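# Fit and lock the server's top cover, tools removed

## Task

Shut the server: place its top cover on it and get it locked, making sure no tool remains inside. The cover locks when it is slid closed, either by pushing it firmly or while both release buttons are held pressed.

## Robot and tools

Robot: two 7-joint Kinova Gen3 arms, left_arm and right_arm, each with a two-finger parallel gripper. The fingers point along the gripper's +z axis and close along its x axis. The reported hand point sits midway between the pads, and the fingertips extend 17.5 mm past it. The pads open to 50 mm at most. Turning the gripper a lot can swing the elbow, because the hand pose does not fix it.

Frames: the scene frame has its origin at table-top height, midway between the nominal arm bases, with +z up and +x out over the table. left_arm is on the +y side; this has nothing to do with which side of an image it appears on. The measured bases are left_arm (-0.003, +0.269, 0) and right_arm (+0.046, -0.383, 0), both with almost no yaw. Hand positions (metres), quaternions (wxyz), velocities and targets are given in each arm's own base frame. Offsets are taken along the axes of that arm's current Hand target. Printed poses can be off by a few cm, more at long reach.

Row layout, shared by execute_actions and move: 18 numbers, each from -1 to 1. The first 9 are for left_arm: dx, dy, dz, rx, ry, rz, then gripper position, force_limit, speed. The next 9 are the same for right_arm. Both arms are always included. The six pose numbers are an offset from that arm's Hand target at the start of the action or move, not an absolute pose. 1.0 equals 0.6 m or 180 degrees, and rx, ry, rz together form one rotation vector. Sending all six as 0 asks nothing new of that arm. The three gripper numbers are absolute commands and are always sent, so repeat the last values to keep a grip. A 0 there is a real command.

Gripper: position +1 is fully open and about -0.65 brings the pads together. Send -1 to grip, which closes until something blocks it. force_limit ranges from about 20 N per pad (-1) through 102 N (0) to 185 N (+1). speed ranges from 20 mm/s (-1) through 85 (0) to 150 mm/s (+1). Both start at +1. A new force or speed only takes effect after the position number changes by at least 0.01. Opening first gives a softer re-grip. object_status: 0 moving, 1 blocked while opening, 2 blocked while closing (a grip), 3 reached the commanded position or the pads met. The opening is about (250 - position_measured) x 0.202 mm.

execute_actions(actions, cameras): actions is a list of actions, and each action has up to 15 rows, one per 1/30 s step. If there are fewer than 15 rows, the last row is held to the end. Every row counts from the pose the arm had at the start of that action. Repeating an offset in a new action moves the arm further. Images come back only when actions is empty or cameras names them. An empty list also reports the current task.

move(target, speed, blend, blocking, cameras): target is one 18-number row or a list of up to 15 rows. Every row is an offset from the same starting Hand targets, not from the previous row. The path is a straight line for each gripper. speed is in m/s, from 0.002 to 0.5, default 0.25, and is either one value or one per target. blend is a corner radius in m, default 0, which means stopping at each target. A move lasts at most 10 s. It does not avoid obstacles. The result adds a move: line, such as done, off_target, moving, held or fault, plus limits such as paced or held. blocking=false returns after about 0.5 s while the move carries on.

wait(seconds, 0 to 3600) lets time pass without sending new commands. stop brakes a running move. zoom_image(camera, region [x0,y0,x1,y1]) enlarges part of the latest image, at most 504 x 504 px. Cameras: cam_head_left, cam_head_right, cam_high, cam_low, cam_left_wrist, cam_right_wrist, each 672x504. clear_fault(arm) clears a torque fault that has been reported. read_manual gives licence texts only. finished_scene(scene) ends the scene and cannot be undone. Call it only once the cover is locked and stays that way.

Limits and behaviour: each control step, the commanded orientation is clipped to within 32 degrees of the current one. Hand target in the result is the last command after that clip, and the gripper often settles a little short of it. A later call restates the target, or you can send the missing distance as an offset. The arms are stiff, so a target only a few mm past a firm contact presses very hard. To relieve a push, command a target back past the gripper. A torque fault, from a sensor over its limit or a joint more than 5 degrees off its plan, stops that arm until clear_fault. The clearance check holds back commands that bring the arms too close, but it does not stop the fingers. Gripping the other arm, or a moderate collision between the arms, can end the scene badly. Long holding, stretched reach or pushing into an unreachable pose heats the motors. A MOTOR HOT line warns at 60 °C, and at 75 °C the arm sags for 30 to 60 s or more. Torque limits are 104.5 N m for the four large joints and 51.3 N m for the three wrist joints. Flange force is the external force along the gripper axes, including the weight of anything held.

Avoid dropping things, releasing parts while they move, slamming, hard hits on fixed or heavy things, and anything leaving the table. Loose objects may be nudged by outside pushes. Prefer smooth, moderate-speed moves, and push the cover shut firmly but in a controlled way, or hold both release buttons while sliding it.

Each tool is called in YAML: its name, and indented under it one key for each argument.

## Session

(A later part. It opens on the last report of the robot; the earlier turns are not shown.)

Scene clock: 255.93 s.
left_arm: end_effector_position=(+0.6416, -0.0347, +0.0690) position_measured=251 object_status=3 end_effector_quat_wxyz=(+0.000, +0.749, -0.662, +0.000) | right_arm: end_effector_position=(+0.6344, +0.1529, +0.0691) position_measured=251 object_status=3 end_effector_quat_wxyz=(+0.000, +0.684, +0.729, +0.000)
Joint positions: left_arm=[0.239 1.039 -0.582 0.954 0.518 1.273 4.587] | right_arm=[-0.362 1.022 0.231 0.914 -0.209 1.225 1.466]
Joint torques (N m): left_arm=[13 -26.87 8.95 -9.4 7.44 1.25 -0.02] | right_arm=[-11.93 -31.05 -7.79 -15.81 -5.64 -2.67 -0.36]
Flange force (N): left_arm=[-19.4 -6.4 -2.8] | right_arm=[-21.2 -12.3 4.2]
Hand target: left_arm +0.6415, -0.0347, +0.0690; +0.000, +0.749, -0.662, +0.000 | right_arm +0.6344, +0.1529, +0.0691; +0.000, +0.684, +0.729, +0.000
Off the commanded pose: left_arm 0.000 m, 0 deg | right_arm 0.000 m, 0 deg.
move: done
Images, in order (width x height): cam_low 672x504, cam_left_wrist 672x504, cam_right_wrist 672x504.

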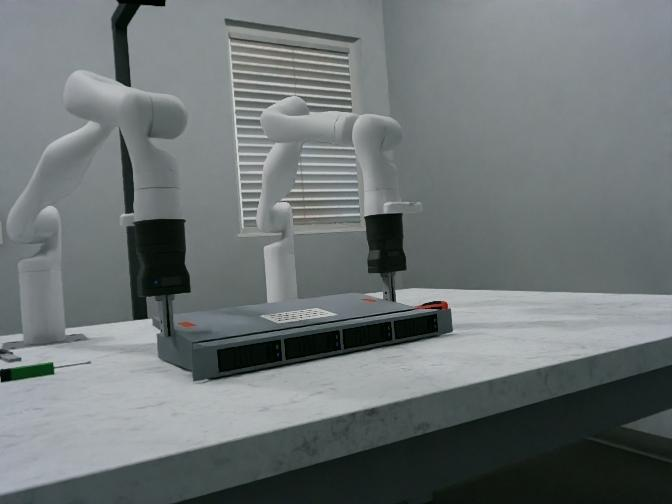

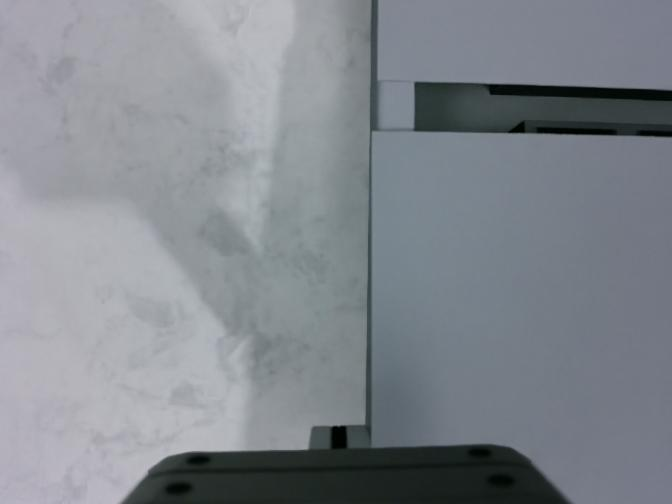

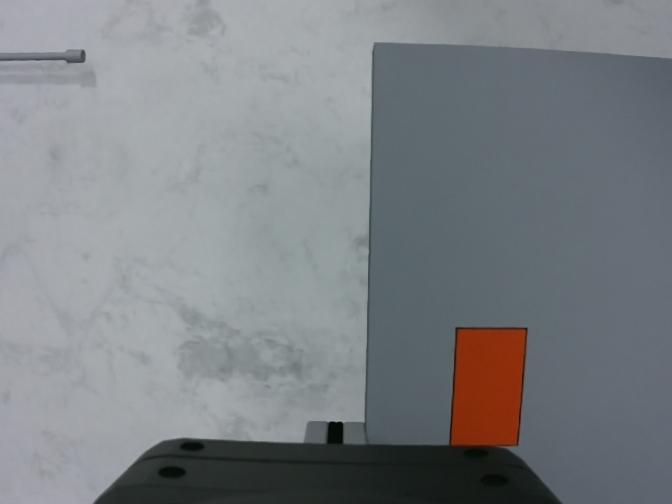

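move:
  target: [0,0,0.0142,0,0,0,-1,-0.8,0,0,0,0.0142,0,0,0,-1,-0.8,0]
  speed: 0.02
  cameras: ["cam_right_wrist","cam_left_wrist","cam_low"]

zoom_image:
  camera: "cam_low"
  region: [130, 260, 460, 390]

Scene clock: 265.30 s.
left_arm: end_effector_position=(+0.6415, -0.0346, +0.0605) position_measured=251 object_status=3 end_effector_quat_wxyz=(+0.000, +0.749, -0.662, +0.000) | right_arm: end_effector_position=(+0.6344, +0.1529, +0.0606) position_measured=251 object_status=3 end_effector_quat_wxyz=(+0.000, +0.684, +0.729, +0.000)
Joint positions: left_arm=[0.24 1.048 -0.579 0.963 0.522 1.256 4.583] | right_arm=[-0.362 1.031 0.229 0.923 -0.21 1.208 1.468]
Joint torques (N m): left_arm=[14.96 -23.35 11.14 -6.33 7.77 3.65 -0.08] | right_arm=[-10.51 -25.82 -7.13 -13.19 -4.83 -2.44 -0.26]
Flange force (N): left_arm=[-21.5 -11.5 -6.1] | right_arm=[-18.9 -12.7 -3.7]
Hand target: left_arm +0.6415, -0.0347, +0.0604; +0.000, +0.749, -0.662, +0.000 | right_arm +0.6344, +0.1529, +0.0605; +0.000, +0.684, +0.729, +0.000
Off the commanded pose: left_arm 0.000 m, 0 deg | right_arm 0.000 m, 0 deg.
move: done
Images, in order (width x height): cam_low 672x504, cam_left_wrist 672x504, cam_right_wrist 672x504.

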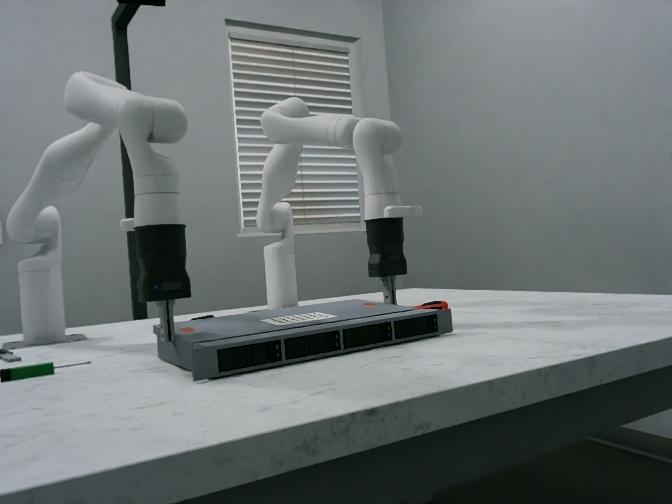

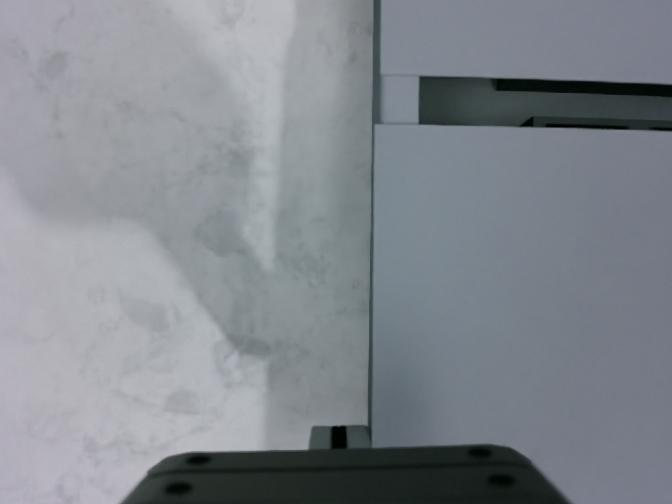

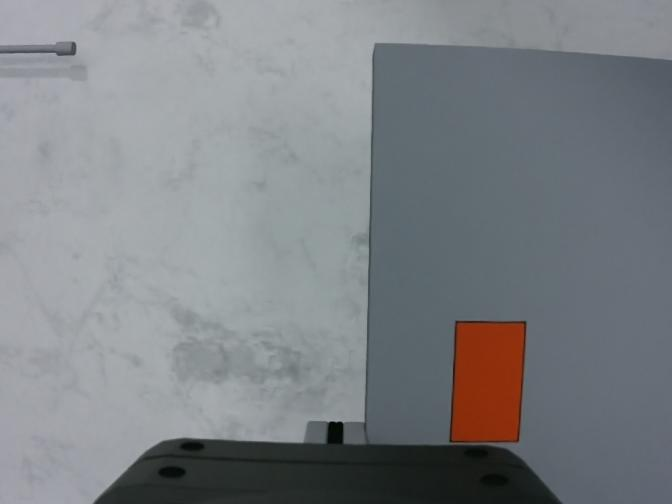

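Scaled by 1.527.

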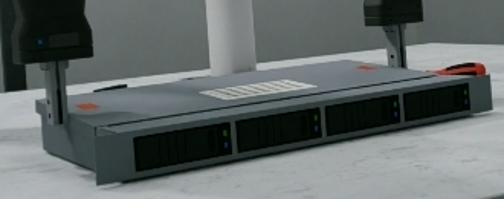

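move:
  target: [0,0,0.01,0,0,0,-1,-0.8,0,0,0,0.01,0,0,0,-1,-0.8,0]
  speed: 0.02
  cameras: ["cam_right_wrist","cam_left_wrist"]

Scene clock: 272.70 s.
left_arm: end_effector_position=(+0.6415, -0.0347, +0.0545) position_measured=251 object_status=3 end_effector_quat_wxyz=(+0.000, +0.749, -0.662, +0.000) | right_arm: end_effector_position=(+0.6344, +0.1529, +0.0546) position_measured=251 object_status=3 end_effector_quat_wxyz=(+0.000, +0.684, +0.729, +0.000)
Joint positions: left_arm=[0.24 1.055 -0.578 0.968 0.525 1.244 4.581] | right_arm=[-0.362 1.038 0.228 0.928 -0.211 1.195 1.469]
Joint torques (N m): left_arm=[14.81 -25.21 10.71 -7.81 7.96 2.72 -0.08] | right_arm=[-10.91 -26.2 -7.39 -12.9 -4.93 -1.98 -0.35]
Flange force (N): left_arm=[-21.6 -9.6 -4.3] | right_arm=[-19.4 -11.3 -2.8]
Hand target: left_arm +0.6415, -0.0347, +0.0544; +0.000, +0.749, -0.662, +0.000 | right_arm +0.6344, +0.1528, +0.0545; +0.000, +0.684, +0.729, +0.000
Off the commanded pose: left_arm 0.000 m, 0 deg | right_arm 0.000 m, 0 deg.
move: done
Images, in order (width x height): cam_left_wrist 672x504, cam_right_wrist 672x504.

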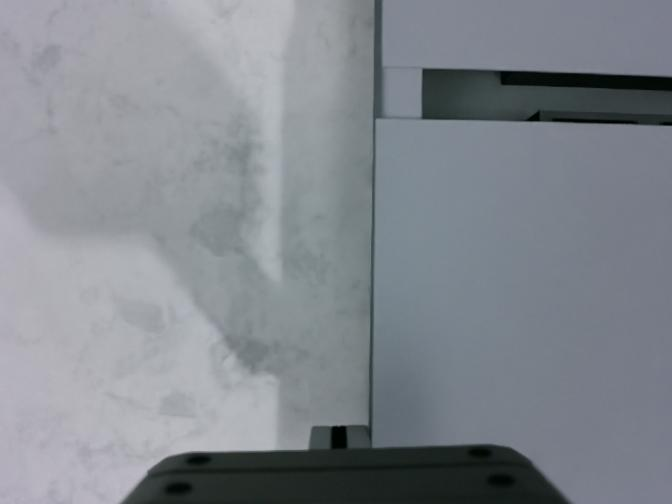

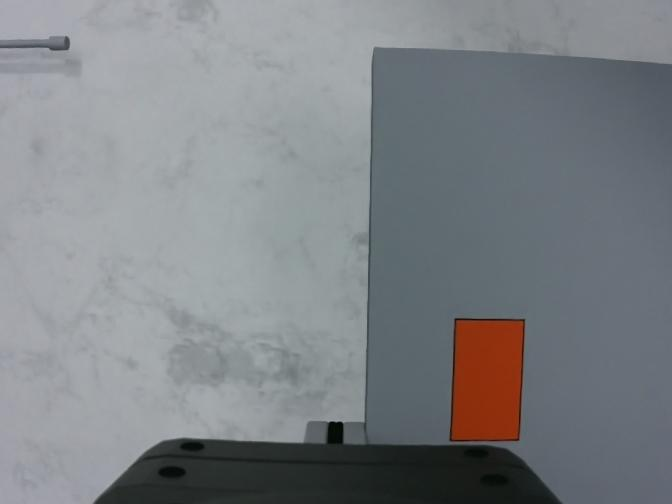

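move:
  target: [0,0,0.0083,0,0,0,-1,-0.8,0,0,0,0.0083,0,0,0,-1,-0.8,0]
  speed: 0.02
  cameras: ["cam_left_wrist","cam_low"]

zoom_image:
  camera: "cam_low"
  region: [130, 260, 460, 390]

Scene clock: 280.70 s.
left_arm: end_effector_position=(+0.6415, -0.0347, +0.0495) position_measured=251 object_status=3 end_effector_quat_wxyz=(+0.000, +0.749, -0.662, +0.000) | right_arm: end_effector_position=(+0.6344, +0.1528, +0.0496) position_measured=251 object_status=3 end_effector_quat_wxyz=(+0.000, +0.684, +0.729, +0.000)
Joint positions: left_arm=[0.24 1.061 -0.576 0.973 0.527 1.235 4.579] | right_arm=[-0.362 1.043 0.227 0.933 -0.212 1.185 1.47]
Joint torques (N m): left_arm=[14.84 -21.35 11.46 -7.12 8.08 1.95 -0.04] | right_arm=[-11.89 -23.05 -8.36 -10.1 -5.16 -0.55 -0.28]
Flange force (N): left_arm=[-22.2 -6.7 -11.3] | right_arm=[-20.0 -6.8 -6.4]
Hand target: left_arm +0.6415, -0.0347, +0.0495; +0.000, +0.749, -0.662, +0.000 | right_arm +0.6344, +0.1528, +0.0496; +0.000, +0.684, +0.729, +0.000
Off the commanded pose: left_arm 0.000 m, 0 deg | right_arm 0.000 m, 0 deg.
move: done
Images, in order (width x height): cam_low 672x504, cam_left_wrist 672x504.

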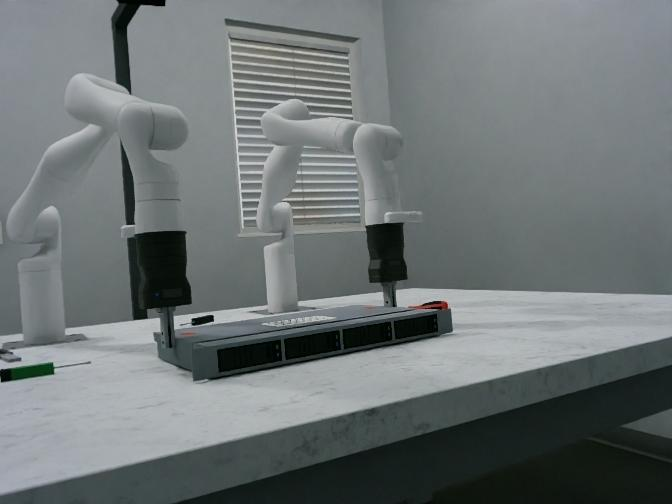

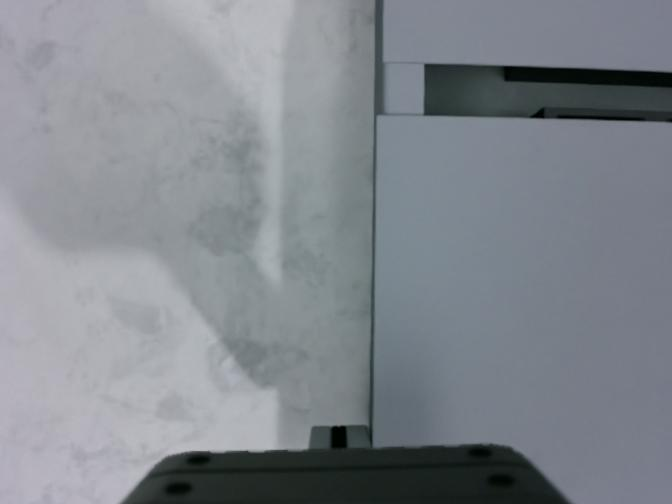

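Scaled by 1.527.

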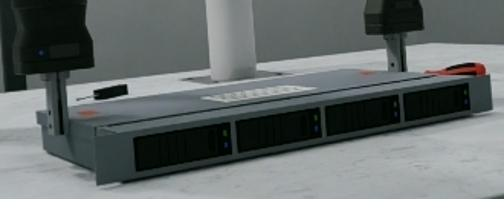

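move:
  target: [0,-0.0025,0,0,0,0,-1,-0.8,0,0,0.0025,0,0,0,0,-1,-0.8,0]
  speed: 0.015
  cameras: ["cam_left_wrist","cam_right_wrist"]

zoom_image:
  camera: "cam_left_wrist"
  region: [340, 30, 460, 180]

Scene clock: 291.40 s.
left_arm: end_effector_position=(+0.6430, -0.0345, +0.0494) position_measured=251 object_status=3 end_effector_quat_wxyz=(+0.000, +0.749, -0.662, +0.000) | right_arm: end_effector_position=(+0.6359, +0.1530, +0.0495) position_measured=251 object_status=3 end_effector_quat_wxyz=(+0.000, +0.684, +0.729, +0.000)
Joint positions: left_arm=[0.238 1.064 -0.576 0.964 0.527 1.239 4.581] | right_arm=[-0.36 1.048 0.227 0.924 -0.212 1.19 1.469]
Joint torques (N m): left_arm=[14.19 -26.66 10.06 -11.22 8.68 -0.79 0.09] | right_arm=[-11.42 -28.45 -7.45 -14.71 -5.16 -2.83 -0.33]
Flange force (N): left_arm=[-22.1 -2.2 -6.5] | right_arm=[-20.5 -13.5 -0.6]
Hand target: left_arm +0.6430, -0.0345, +0.0495; +0.000, +0.749, -0.662, +0.000 | right_arm +0.6359, +0.1530, +0.0496; +0.000, +0.684, +0.729, +0.000
Off the commanded pose: left_arm 0.000 m, 0 deg | right_arm 0.000 m, 0 deg.
move: done

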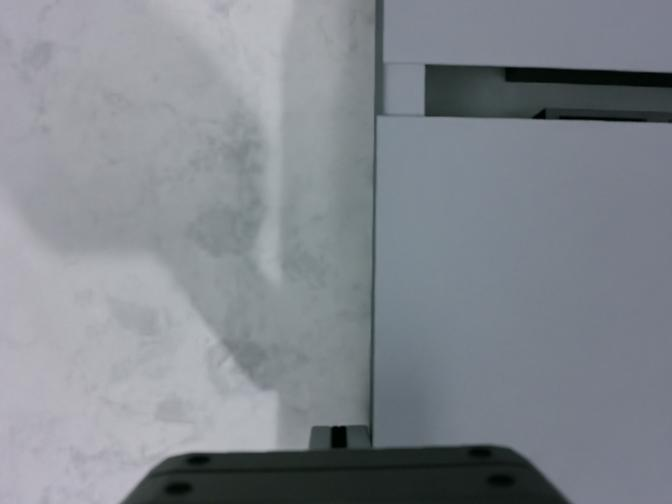

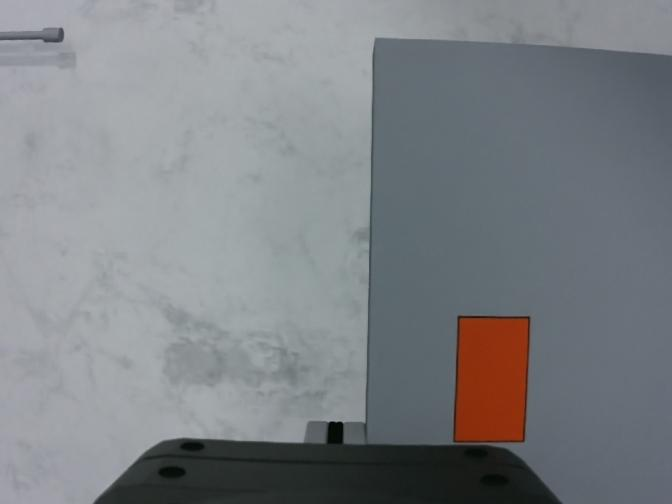

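Scaled by 3.360.

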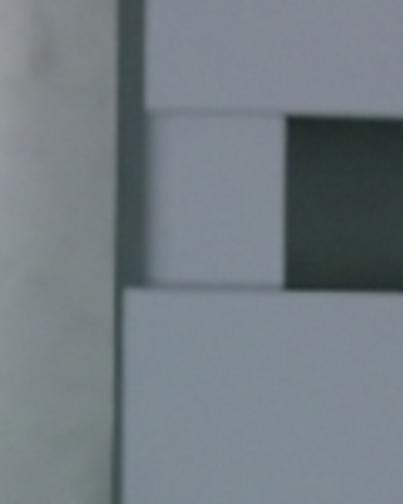

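move:
  target:
    - [0,0.004,0,0,0,0,-1,-0.8,0,0,-0.004,0,0,0,0,-1,-0.8,0]
    - [0,0.004,0.005,0,0,0,-1,-0.8,0,0,-0.004,0.005,0,0,0,-1,-0.8,0]
  speed: 0.015
  cameras: ["cam_left_wrist","cam_right_wrist","cam_low"]

zoom_image:
  camera: "cam_low"
  region: [140, 290, 300, 390]

zoom_image:
  camera: "cam_low"
  region: [310, 285, 470, 385]

Scene clock: 311.27 s.
left_arm: end_effector_position=(+0.6406, -0.0348, +0.0465) position_measured=251 object_status=3 end_effector_quat_wxyz=(+0.000, +0.749, -0.662, +0.000) | right_arm: end_effector_position=(+0.6335, +0.1528, +0.0466) position_measured=251 object_status=3 end_effector_quat_wxyz=(+0.000, +0.684, +0.729, +0.000)
Joint positions: left_arm=[0.242 1.062 -0.575 0.981 0.529 1.226 4.576] | right_arm=[-0.362 1.044 0.227 0.941 -0.212 1.176 1.47]
Joint torques (N m): left_arm=[14.87 -21.33 11.42 -6.99 8.02 2.18 0.04] | right_arm=[-12.3 -22.89 -8.7 -9.77 -5.24 -0.31 -0.26]
Flange force (N): left_arm=[-22.4 -6.7 -10.9] | right_arm=[-20.5 -5.7 -6.5]
Hand target: left_arm +0.6406, -0.0348, +0.0465; +0.000, +0.749, -0.662, +0.000 | right_arm +0.6335, +0.1528, +0.0466; +0.000, +0.684, +0.729, +0.000
Off the commanded pose: left_arm 0.000 m, 0 deg | right_arm 0.000 m, 0 deg.
move: done
Images, in order (width x height): cam_low 672x504, cam_left_wrist 672x504, cam_right_wrist 672x504.

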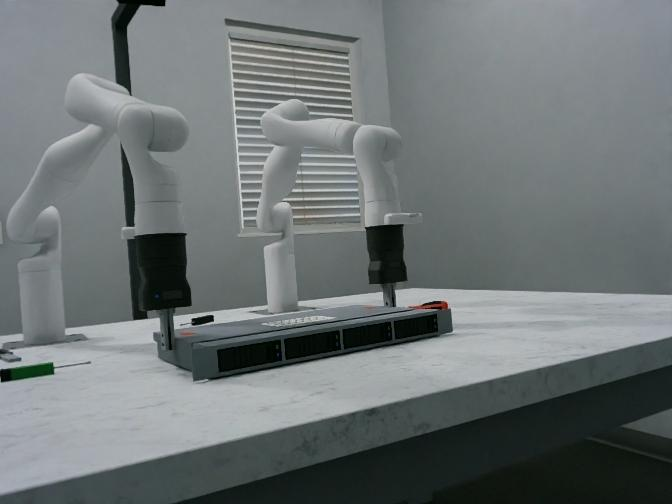

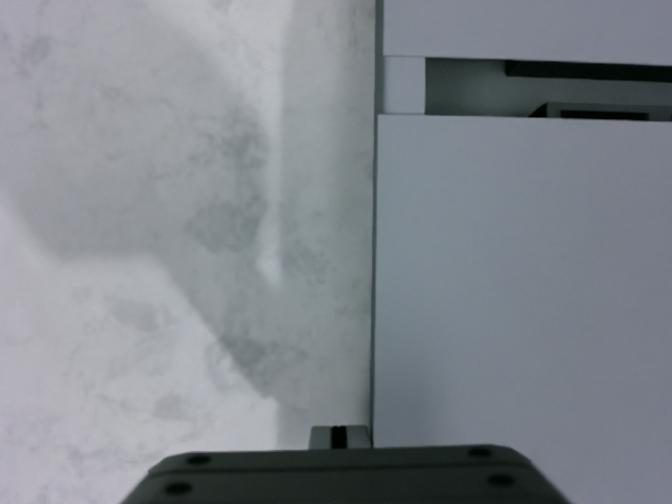

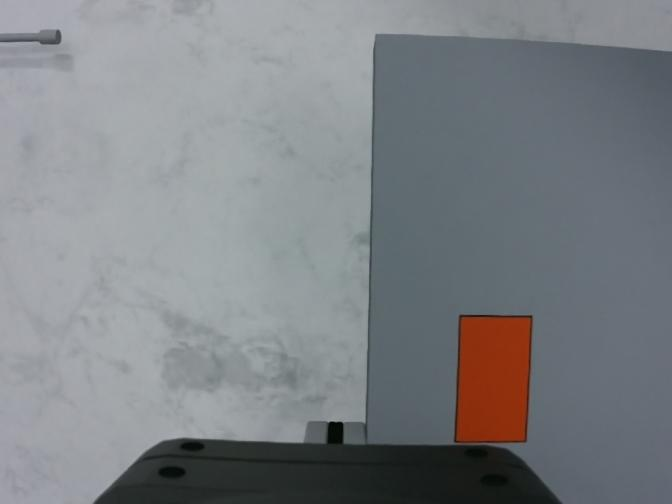

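Scaled by 3.150.

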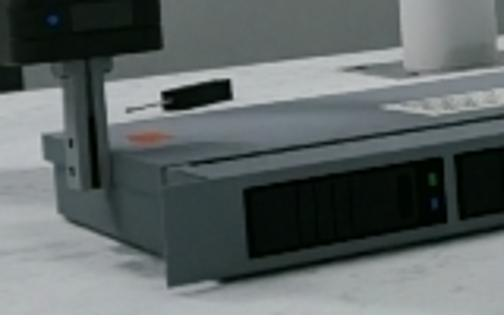

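Scaled by 3.150.

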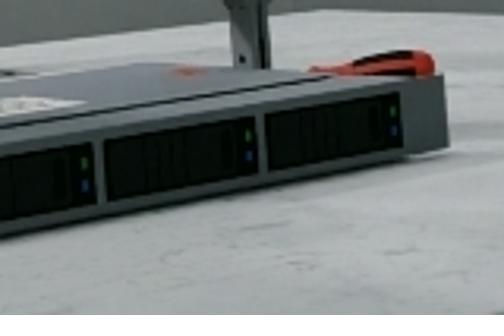

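move:
  target:
    - [0,0,-0.0083,0,0,0,-1,-0.8,0,0,0,-0.0083,0,0,0,-1,-0.8,0]
    - [0,-0.0025,-0.0083,0,0,0.0044,-1,-0.8,0,0,-0.0075,-0.0083,0,0,0.0044,-1,-0.8,0]
  speed: 0.02
  cameras: ["cam_left_wrist","cam_right_wrist"]

Scene clock: 334.90 s.
left_arm: end_effector_position=(+0.6421, -0.0346, +0.0514) position_measured=251 object_status=3 end_effector_quat_wxyz=(+0.000, +0.745, -0.667, +0.000) | right_arm: end_effector_position=(+0.6290, +0.1525, +0.0516) position_measured=251 object_status=3 end_effector_quat_wxyz=(+0.000, +0.689, +0.725, +0.000)
Joint positions: left_arm=[0.238 1.059 -0.574 0.968 0.524 1.24 4.568] | right_arm=[-0.367 1.027 0.23 0.964 -0.213 1.172 1.458]
Joint torques (N m): left_arm=[13.89 -31.5 9.09 -13.83 8.75 -1.34 0.03] | right_arm=[-12.71 -25.06 -8.97 -8.76 -5.48 1.68 -0.27]
Flange force (N): left_arm=[-22.0 0.5 0.7] | right_arm=[-20.2 0.8 -0.7]
Hand target: left_arm +0.6421, -0.0346, +0.0514; +0.000, +0.745, -0.667, +0.000 | right_arm +0.6290, +0.1525, +0.0515; +0.000, +0.689, +0.725, +0.000
Off the commanded pose: left_arm 0.000 m, 0 deg | right_arm 0.000 m, 0 deg.
move: done

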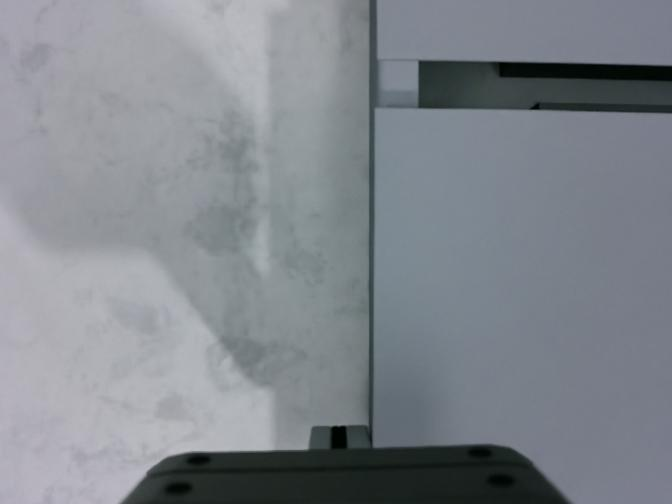

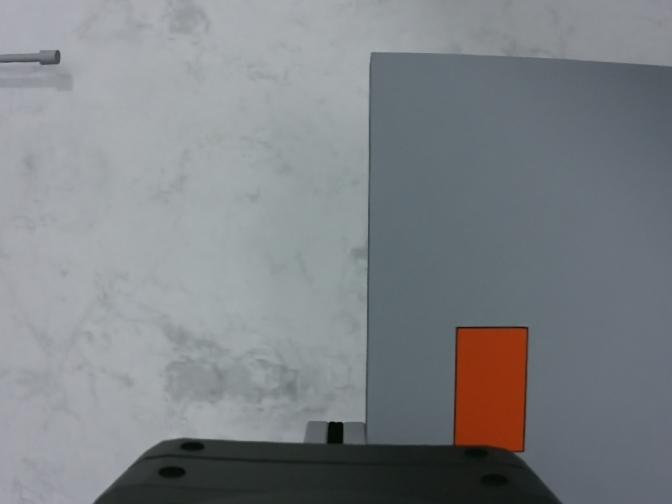

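move:
  target:
    - [0,0.001,0,0,0,0.0012,-1,-0.8,0,0,-0.0037,0,0,0,0.0012,-1,-0.8,0]
    - [0,0.001,0.008,0,0,0.0012,-1,-0.8,0,0,-0.0037,0.008,0,0,0.0012,-1,-0.8,0]
  speed: 0.02
  cameras: ["cam_left_wrist","cam_right_wrist"]

Scene clock: 349.70 s.
left_arm: end_effector_position=(+0.6416, -0.0346, +0.0468) position_measured=251 object_status=3 end_effector_quat_wxyz=(+0.000, +0.743, -0.669, +0.000) | right_arm: end_effector_position=(+0.6268, +0.1524, +0.0468) position_measured=251 object_status=3 end_effector_quat_wxyz=(+0.000, +0.691, +0.723, +0.000)
Joint positions: left_arm=[0.239 1.063 -0.572 0.975 0.525 1.228 4.561] | right_arm=[-0.369 1.027 0.23 0.981 -0.215 1.155 1.456]
Joint torques (N m): left_arm=[14.33 -22.57 10.79 -8.58 8.2 0.57 0.06] | right_arm=[-12.26 -22.35 -8.93 -10.07 -5.42 -0.84 -0.29]
Flange force (N): left_arm=[-22.1 -3.9 -11.0] | right_arm=[-20.9 -6.1 -7.8]
Hand target: left_arm +0.6415, -0.0346, +0.0466; +0.000, +0.743, -0.669, +0.000 | right_arm +0.6268, +0.1524, +0.0467; +0.000, +0.691, +0.723, +0.000
Off the commanded pose: left_arm 0.000 m, 0 deg | right_arm 0.000 m, 0 deg.
move: done

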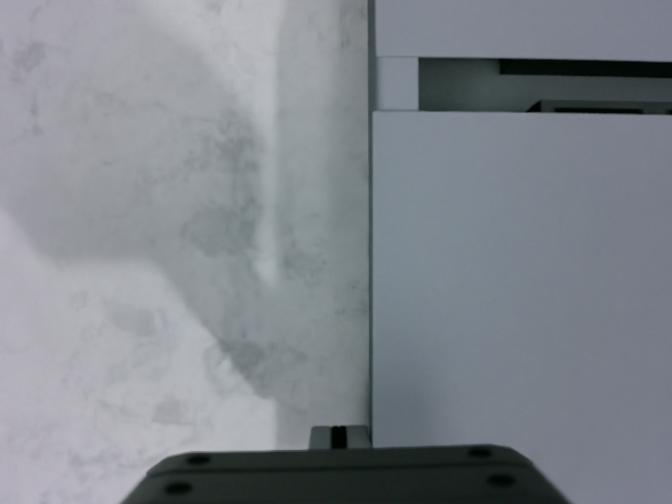

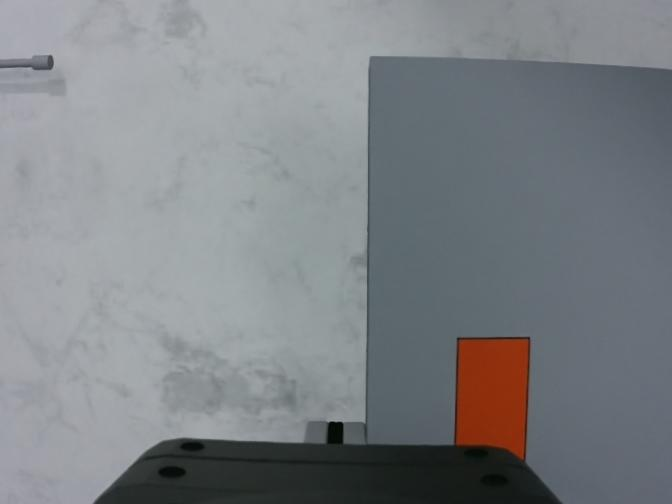

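move:
  target: [0,-0.001,0,0,0,-0.0025,-1,-0.8,0,0,0.005,0,0,0,-0.0025,-1,-0.8,0]
  speed: 0.015
  cameras: ["cam_left_wrist","cam_right_wrist"]

Scene clock: 356.53 s.
left_arm: end_effector_position=(+0.6421, -0.0346, +0.0466) position_measured=251 object_status=3 end_effector_quat_wxyz=(+0.000, +0.746, -0.666, +0.000) | right_arm: end_effector_position=(+0.6298, +0.1526, +0.0467) position_measured=251 object_status=3 end_effector_quat_wxyz=(+0.000, +0.688, +0.726, +0.000)
Joint positions: left_arm=[0.239 1.065 -0.573 0.972 0.527 1.23 4.569] | right_arm=[-0.366 1.035 0.229 0.963 -0.213 1.164 1.462]
Joint torques (N m): left_arm=[14.03 -24.3 10.42 -10.03 8.41 -0.22 0.12] | right_arm=[-12.65 -27.37 -8.68 -14.38 -5.8 -2.78 -0.46]
Flange force (N): left_arm=[-22.1 -1.5 -9.2] | right_arm=[-22.8 -12.4 -2.2]
Hand target: left_arm +0.6421, -0.0346, +0.0466; +0.000, +0.746, -0.666, +0.000 | right_arm +0.6298, +0.1525, +0.0467; +0.000, +0.688, +0.726, +0.000
Off the commanded pose: left_arm 0.000 m, 0 deg | right_arm 0.000 m, 0 deg.
move: done

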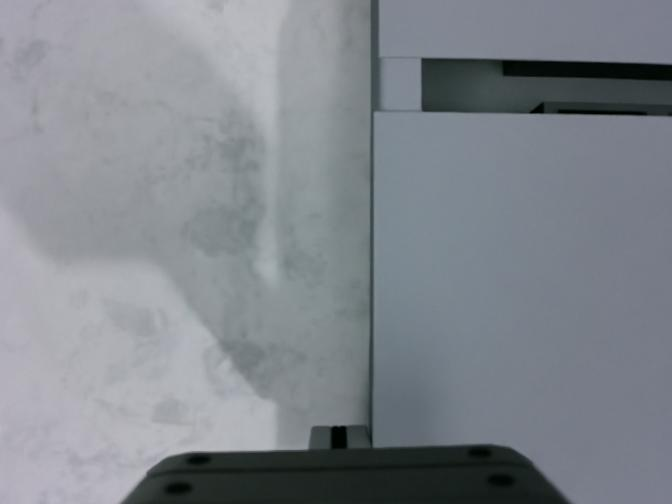

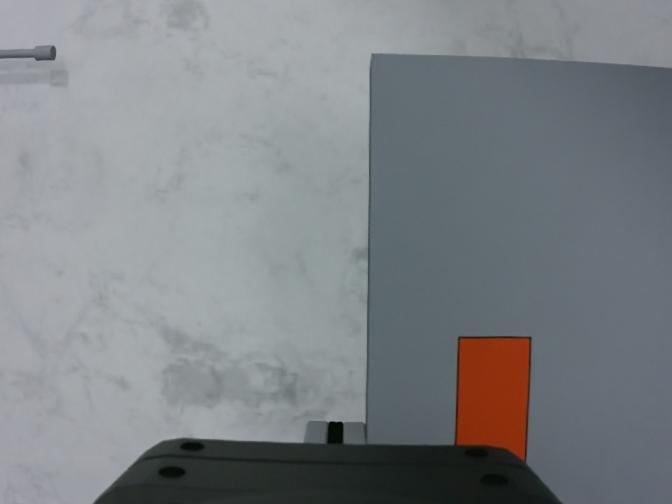

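wait:
  seconds: 0.1
  cameras: ["cam_high","cam_head_right","cam_low"]

zoom_image:
  camera: "cam_high"
  region: [190, 150, 320, 340]

zoom_image:
  camera: "cam_head_right"
  region: [270, 200, 510, 320]

zoom_image:
  camera: "cam_low"
  region: [140, 290, 470, 390]

Scene clock: 372.57 s.
left_arm: end_effector_position=(+0.6421, -0.0346, +0.0466) position_measured=251 object_status=3 end_effector_quat_wxyz=(+0.000, +0.746, -0.666, +0.000) | right_arm: end_effector_position=(+0.6298, +0.1526, +0.0467) position_measured=251 object_status=3 end_effector_quat_wxyz=(+0.000, +0.688, +0.726, +0.000)
Joint positions: left_arm=[0.239 1.065 -0.573 0.972 0.527 1.231 4.569] | right_arm=[-0.366 1.035 0.229 0.963 -0.213 1.164 1.462]
Joint torques (N m): left_arm=[14.05 -24.51 10.31 -10.19 8.33 -0.29 0.08] | right_arm=[-12.53 -27.57 -8.7 -14.36 -5.73 -2.61 -0.4]
Flange force (N): left_arm=[-22.1 -1.3 -8.9] | right_arm=[-22.5 -12.4 -1.7]
Hand target: left_arm +0.6421, -0.0346, +0.0466; +0.000, +0.746, -0.666, +0.000 | right_arm +0.6298, +0.1526, +0.0467; +0.000, +0.688, +0.726, +0.000
Tool commands: left_gripper/position=-1.0 left_gripper/force_limit=-0.8 left_gripper/speed=+0.0 right_gripper/position=-1.0 right_gripper/force_limit=-0.8 right_gripper/speed=+0.0
Off the commanded pose: left_arm 0.000 m, 0 deg | right_arm 0.000 m, 0 deg.
wait: 0.10 s; at rest from the start
Images, in order (width x height): cam_head_right 672x504, cam_high 672x504, cam_low 672x504.

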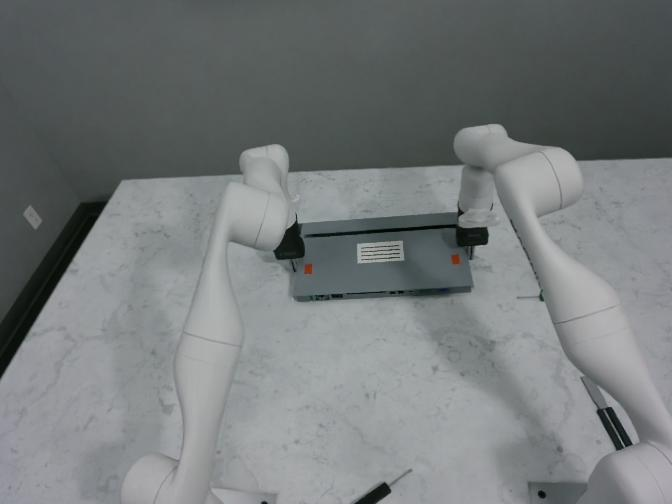

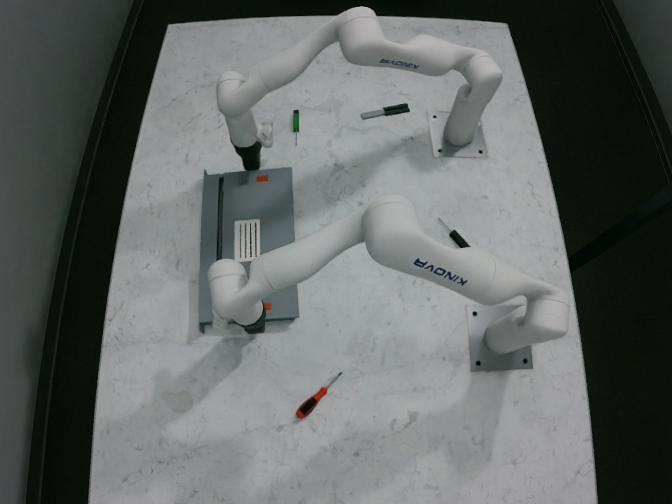

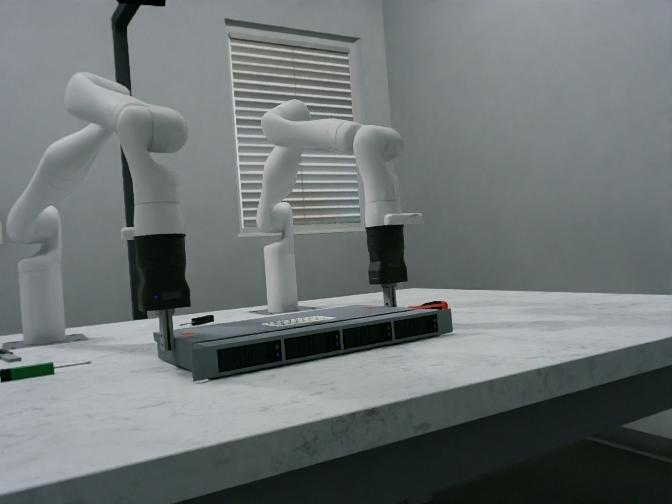

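Scaled by 2.653.

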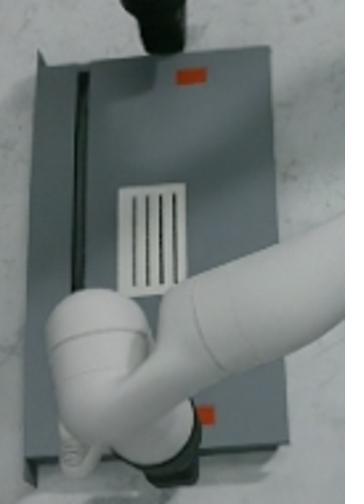

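Scaled by 2.100.

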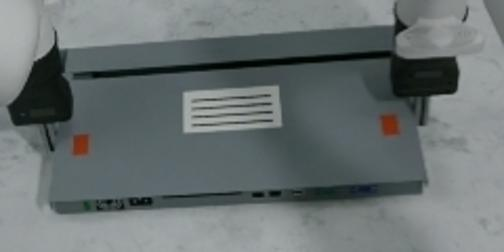

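Scaled by 1.527.

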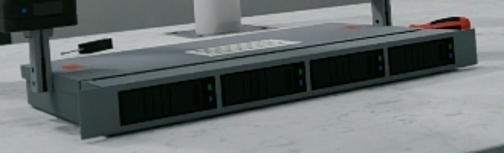

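move:
  target:
    - [0,0,-0.0092,0,0,0,-1,-0.8,0,0,0,-0.0092,0,0,0,-1,-0.8,0]
    - [0,-0.0015,-0.0092,0,0,0.0045,-1,-0.8,0,0,-0.009,-0.0092,0,0,0.0045,-1,-0.8,0]
  speed: 0.02
  cameras: ["cam_left_wrist","cam_high"]

zoom_image:
  camera: "cam_high"
  region: [190, 150, 320, 340]

Scene clock: 383.47 s.
left_arm: end_effector_position=(+0.6430, -0.0345, +0.0522) position_measured=251 object_status=3 end_effector_quat_wxyz=(+0.000, +0.741, -0.671, +0.000) | right_arm: end_effector_position=(+0.6244, +0.1522, +0.0523) position_measured=251 object_status=3 end_effector_quat_wxyz=(+0.000, +0.693, +0.721, +0.000)
Joint positions: left_arm=[0.236 1.06 -0.572 0.962 0.522 1.243 4.56] | right_arm=[-0.372 1.015 0.232 0.99 -0.215 1.158 1.45]
Joint torques (N m): left_arm=[13.37 -30.04 8.76 -13.67 8.42 -1.81 0.06] | right_arm=[-13.24 -24.16 -9.65 -8.68 -5.72 2 -0.29]
Flange force (N): left_arm=[-21.5 2.6 -1.7] | right_arm=[-21.6 -1.0 -1.1]
Hand target: left_arm +0.6430, -0.0345, +0.0522; +0.000, +0.741, -0.671, +0.000 | right_arm +0.6244, +0.1522, +0.0523; +0.000, +0.693, +0.721, +0.000
Off the commanded pose: left_arm 0.000 m, 0 deg | right_arm 0.000 m, 0 deg.
move: done
Images, in order (width x height): cam_high 672x504, cam_left_wrist 672x504.

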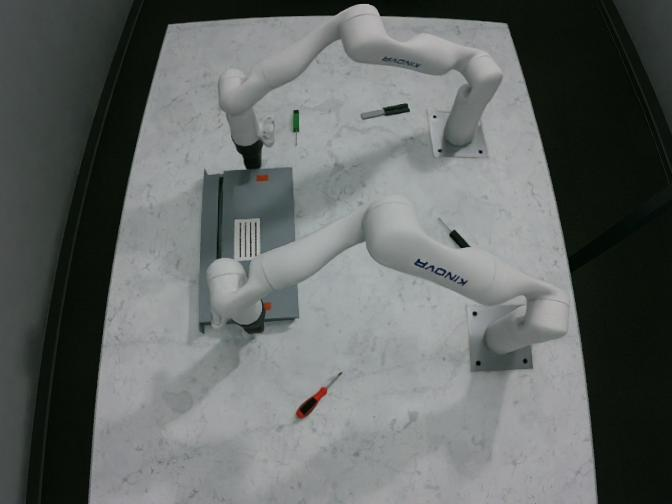

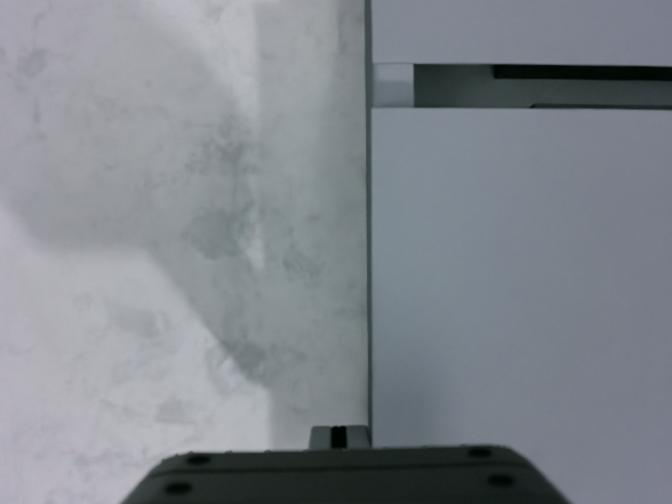

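Scaled by 2.653.

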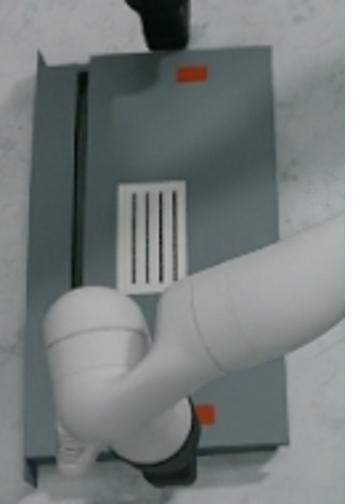

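move:
  target:
    - [0,0.0025,0,0,0,0.0016,-1,-0.8,0,0,-0.0055,0,0,0,0.0016,-1,-0.8,0]
    - [0,0.0025,0.009,0,0,0.0016,-1,-0.8,0,0,-0.0055,0.009,0,0,0.0016,-1,-0.8,0]
  speed: 0.02
  cameras: ["cam_left_wrist","cam_high","cam_right_wrist"]

zoom_image:
  camera: "cam_high"
  region: [190, 150, 320, 340]

Scene clock: 394.93 s.
left_arm: end_effector_position=(+0.6416, -0.0346, +0.0469) position_measured=251 object_status=3 end_effector_quat_wxyz=(+0.000, +0.740, -0.673, +0.000) | right_arm: end_effector_position=(+0.6211, +0.1521, +0.0469) position_measured=251 object_status=3 end_effector_quat_wxyz=(+0.000, +0.695, +0.719, +0.000)
Joint positions: left_arm=[0.238 1.063 -0.57 0.975 0.523 1.228 4.551] | right_arm=[-0.375 1.013 0.232 1.013 -0.216 1.137 1.447]
Joint torques (N m): left_arm=[12.78 -24.6 9.3 -10.06 7.71 -0.42 0.06] | right_arm=[-13.87 -21.78 -10.38 -9.97 -6.13 -0.56 -0.39]
Flange force (N): left_arm=[-20.1 -0.6 -8.5] | right_arm=[-23.8 -5.6 -8.2]
Hand target: left_arm +0.6415, -0.0346, +0.0468; +0.000, +0.740, -0.673, +0.000 | right_arm +0.6211, +0.1521, +0.0469; +0.000, +0.695, +0.719, +0.000
Off the commanded pose: left_arm 0.000 m, 0 deg | right_arm 0.000 m, 0 deg.
move: done
Images, in order (width x height): cam_high 672x504, cam_left_wrist 672x504, cam_right_wrist 672x504.

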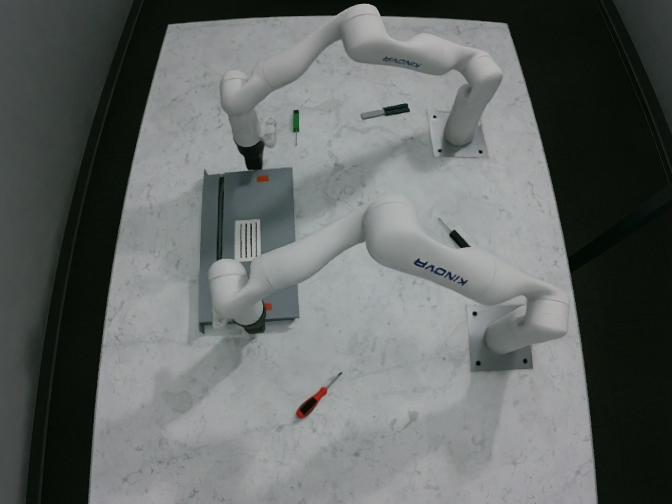

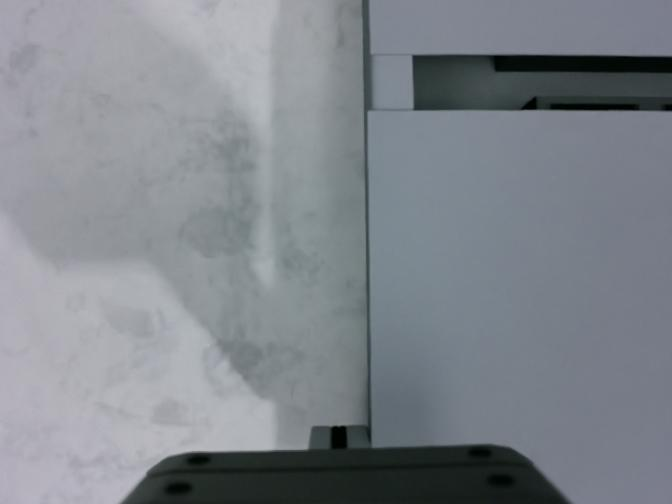

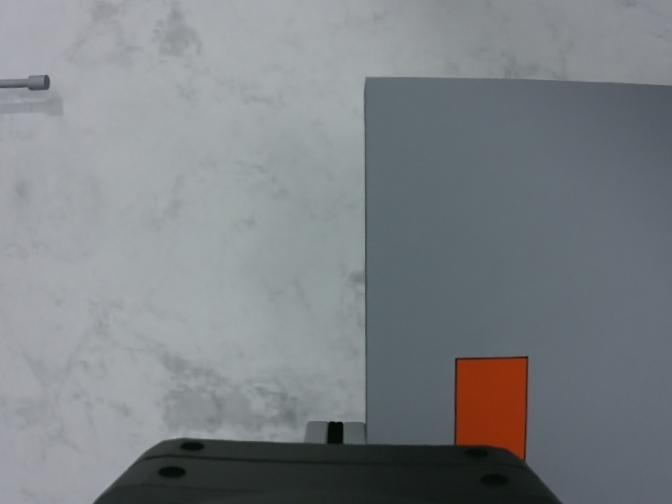

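Scaled by 2.653.

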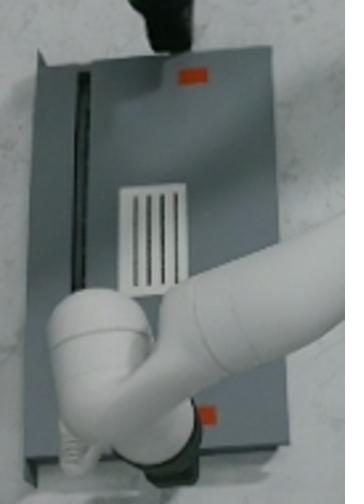

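move:
  target: [0,-0.0017,0.001,0,0,0,-1,-0.8,0,0,0.0017,0.001,0,0,0,-1,-0.8,0]
  speed: 0.015

move:
  target: [0,-0.0017,0.001,0,0,0,-1,-0.8,0,0,0.0017,0.001,0,0,0,-1,-0.8,0]
  speed: 0.015
  cameras: ["cam_left_wrist","cam_right_wrist","cam_low"]

zoom_image:
  camera: "cam_low"
  region: [140, 290, 300, 390]

zoom_image:
  camera: "cam_low"
  region: [310, 285, 470, 385]

Scene clock: 414.53 s.
left_arm: end_effector_position=(+0.6425, -0.0345, +0.0461) position_measured=251 object_status=3 end_effector_quat_wxyz=(+0.000, +0.740, -0.673, +0.000) | right_arm: end_effector_position=(+0.6221, +0.1522, +0.0463) position_measured=251 object_status=3 end_effector_quat_wxyz=(+0.000, +0.695, +0.719, +0.000)
Joint positions: left_arm=[0.237 1.066 -0.569 0.97 0.524 1.23 4.552] | right_arm=[-0.374 1.016 0.232 1.008 -0.217 1.139 1.447]
Joint torques (N m): left_arm=[12.7 -25.46 9.12 -10.64 7.71 -0.73 0.05] | right_arm=[-13.36 -24.67 -9.56 -13.72 -6.14 -3.07 -0.39]
Flange force (N): left_arm=[-20.0 0.0 -7.5] | right_arm=[-24.4 -12.4 -6.6]
Hand target: left_arm +0.6425, -0.0345, +0.0462; +0.000, +0.740, -0.673, +0.000 | right_arm +0.6221, +0.1522, +0.0463; +0.000, +0.695, +0.719, +0.000
Off the commanded pose: left_arm 0.000 m, 0 deg | right_arm 0.000 m, 0 deg.
move: done

Scene clock: 415.03 s.
left_arm: end_effector_position=(+0.6436, -0.0344, +0.0456) position_measured=251 object_status=3 end_effector_quat_wxyz=(+0.000, +0.740, -0.673, +0.000) | right_arm: end_effector_position=(+0.6231, +0.1522, +0.0457) position_measured=251 object_status=3 end_effector_quat_wxyz=(+0.000, +0.695, +0.719, +0.000)
Joint positions: left_arm=[0.235 1.069 -0.569 0.965 0.524 1.232 4.553] | right_arm=[-0.373 1.019 0.232 1.003 -0.217 1.141 1.447]
Joint torques (N m): left_arm=[12.6 -24.85 9.11 -10.09 7.56 -0.45 0.01] | right_arm=[-13.25 -24.46 -9.58 -13.48 -6.05 -2.87 -0.33]
Flange force (N): left_arm=[-19.7 -0.9 -8.2] | right_arm=[-24.1 -12.4 -6.7]
Hand target: left_arm +0.6436, -0.0344, +0.0456; +0.000, +0.740, -0.673, +0.000 | right_arm +0.6231, +0.1522, +0.0457; +0.000, +0.695, +0.719, +0.000
Off the commanded pose: left_arm 0.000 m, 0 deg | right_arm 0.000 m, 0 deg.
move: done
Images, in order (width x height): cam_low 672x504, cam_left_wrist 672x504, cam_right_wrist 672x504.

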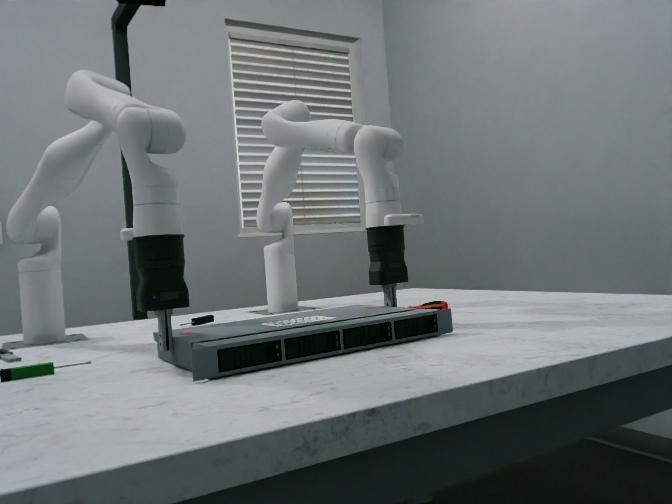

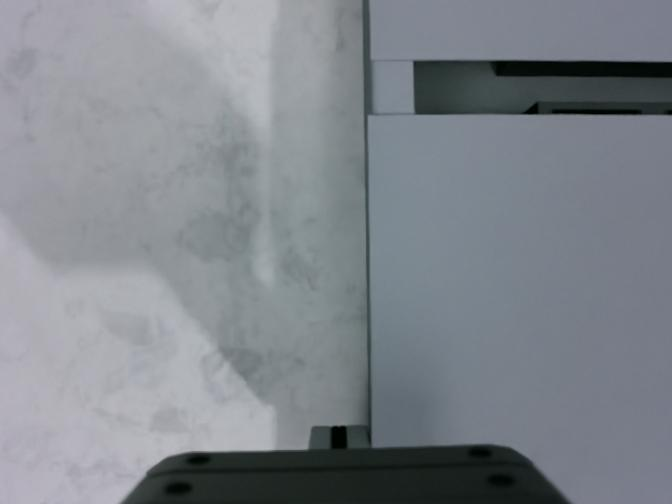

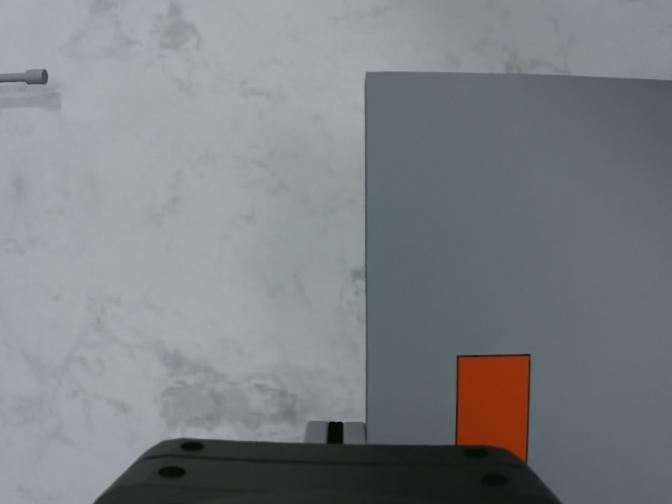

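Scaled by 3.150.

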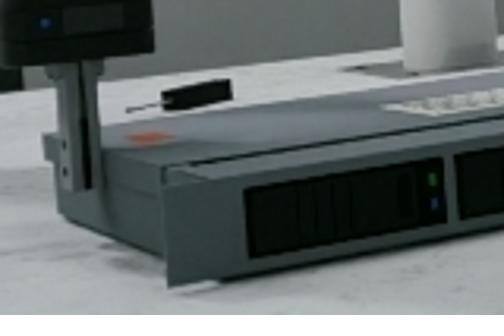

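Scaled by 3.150.

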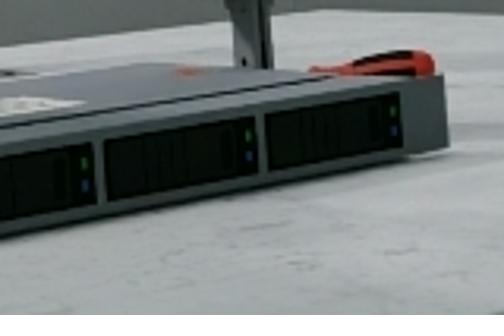

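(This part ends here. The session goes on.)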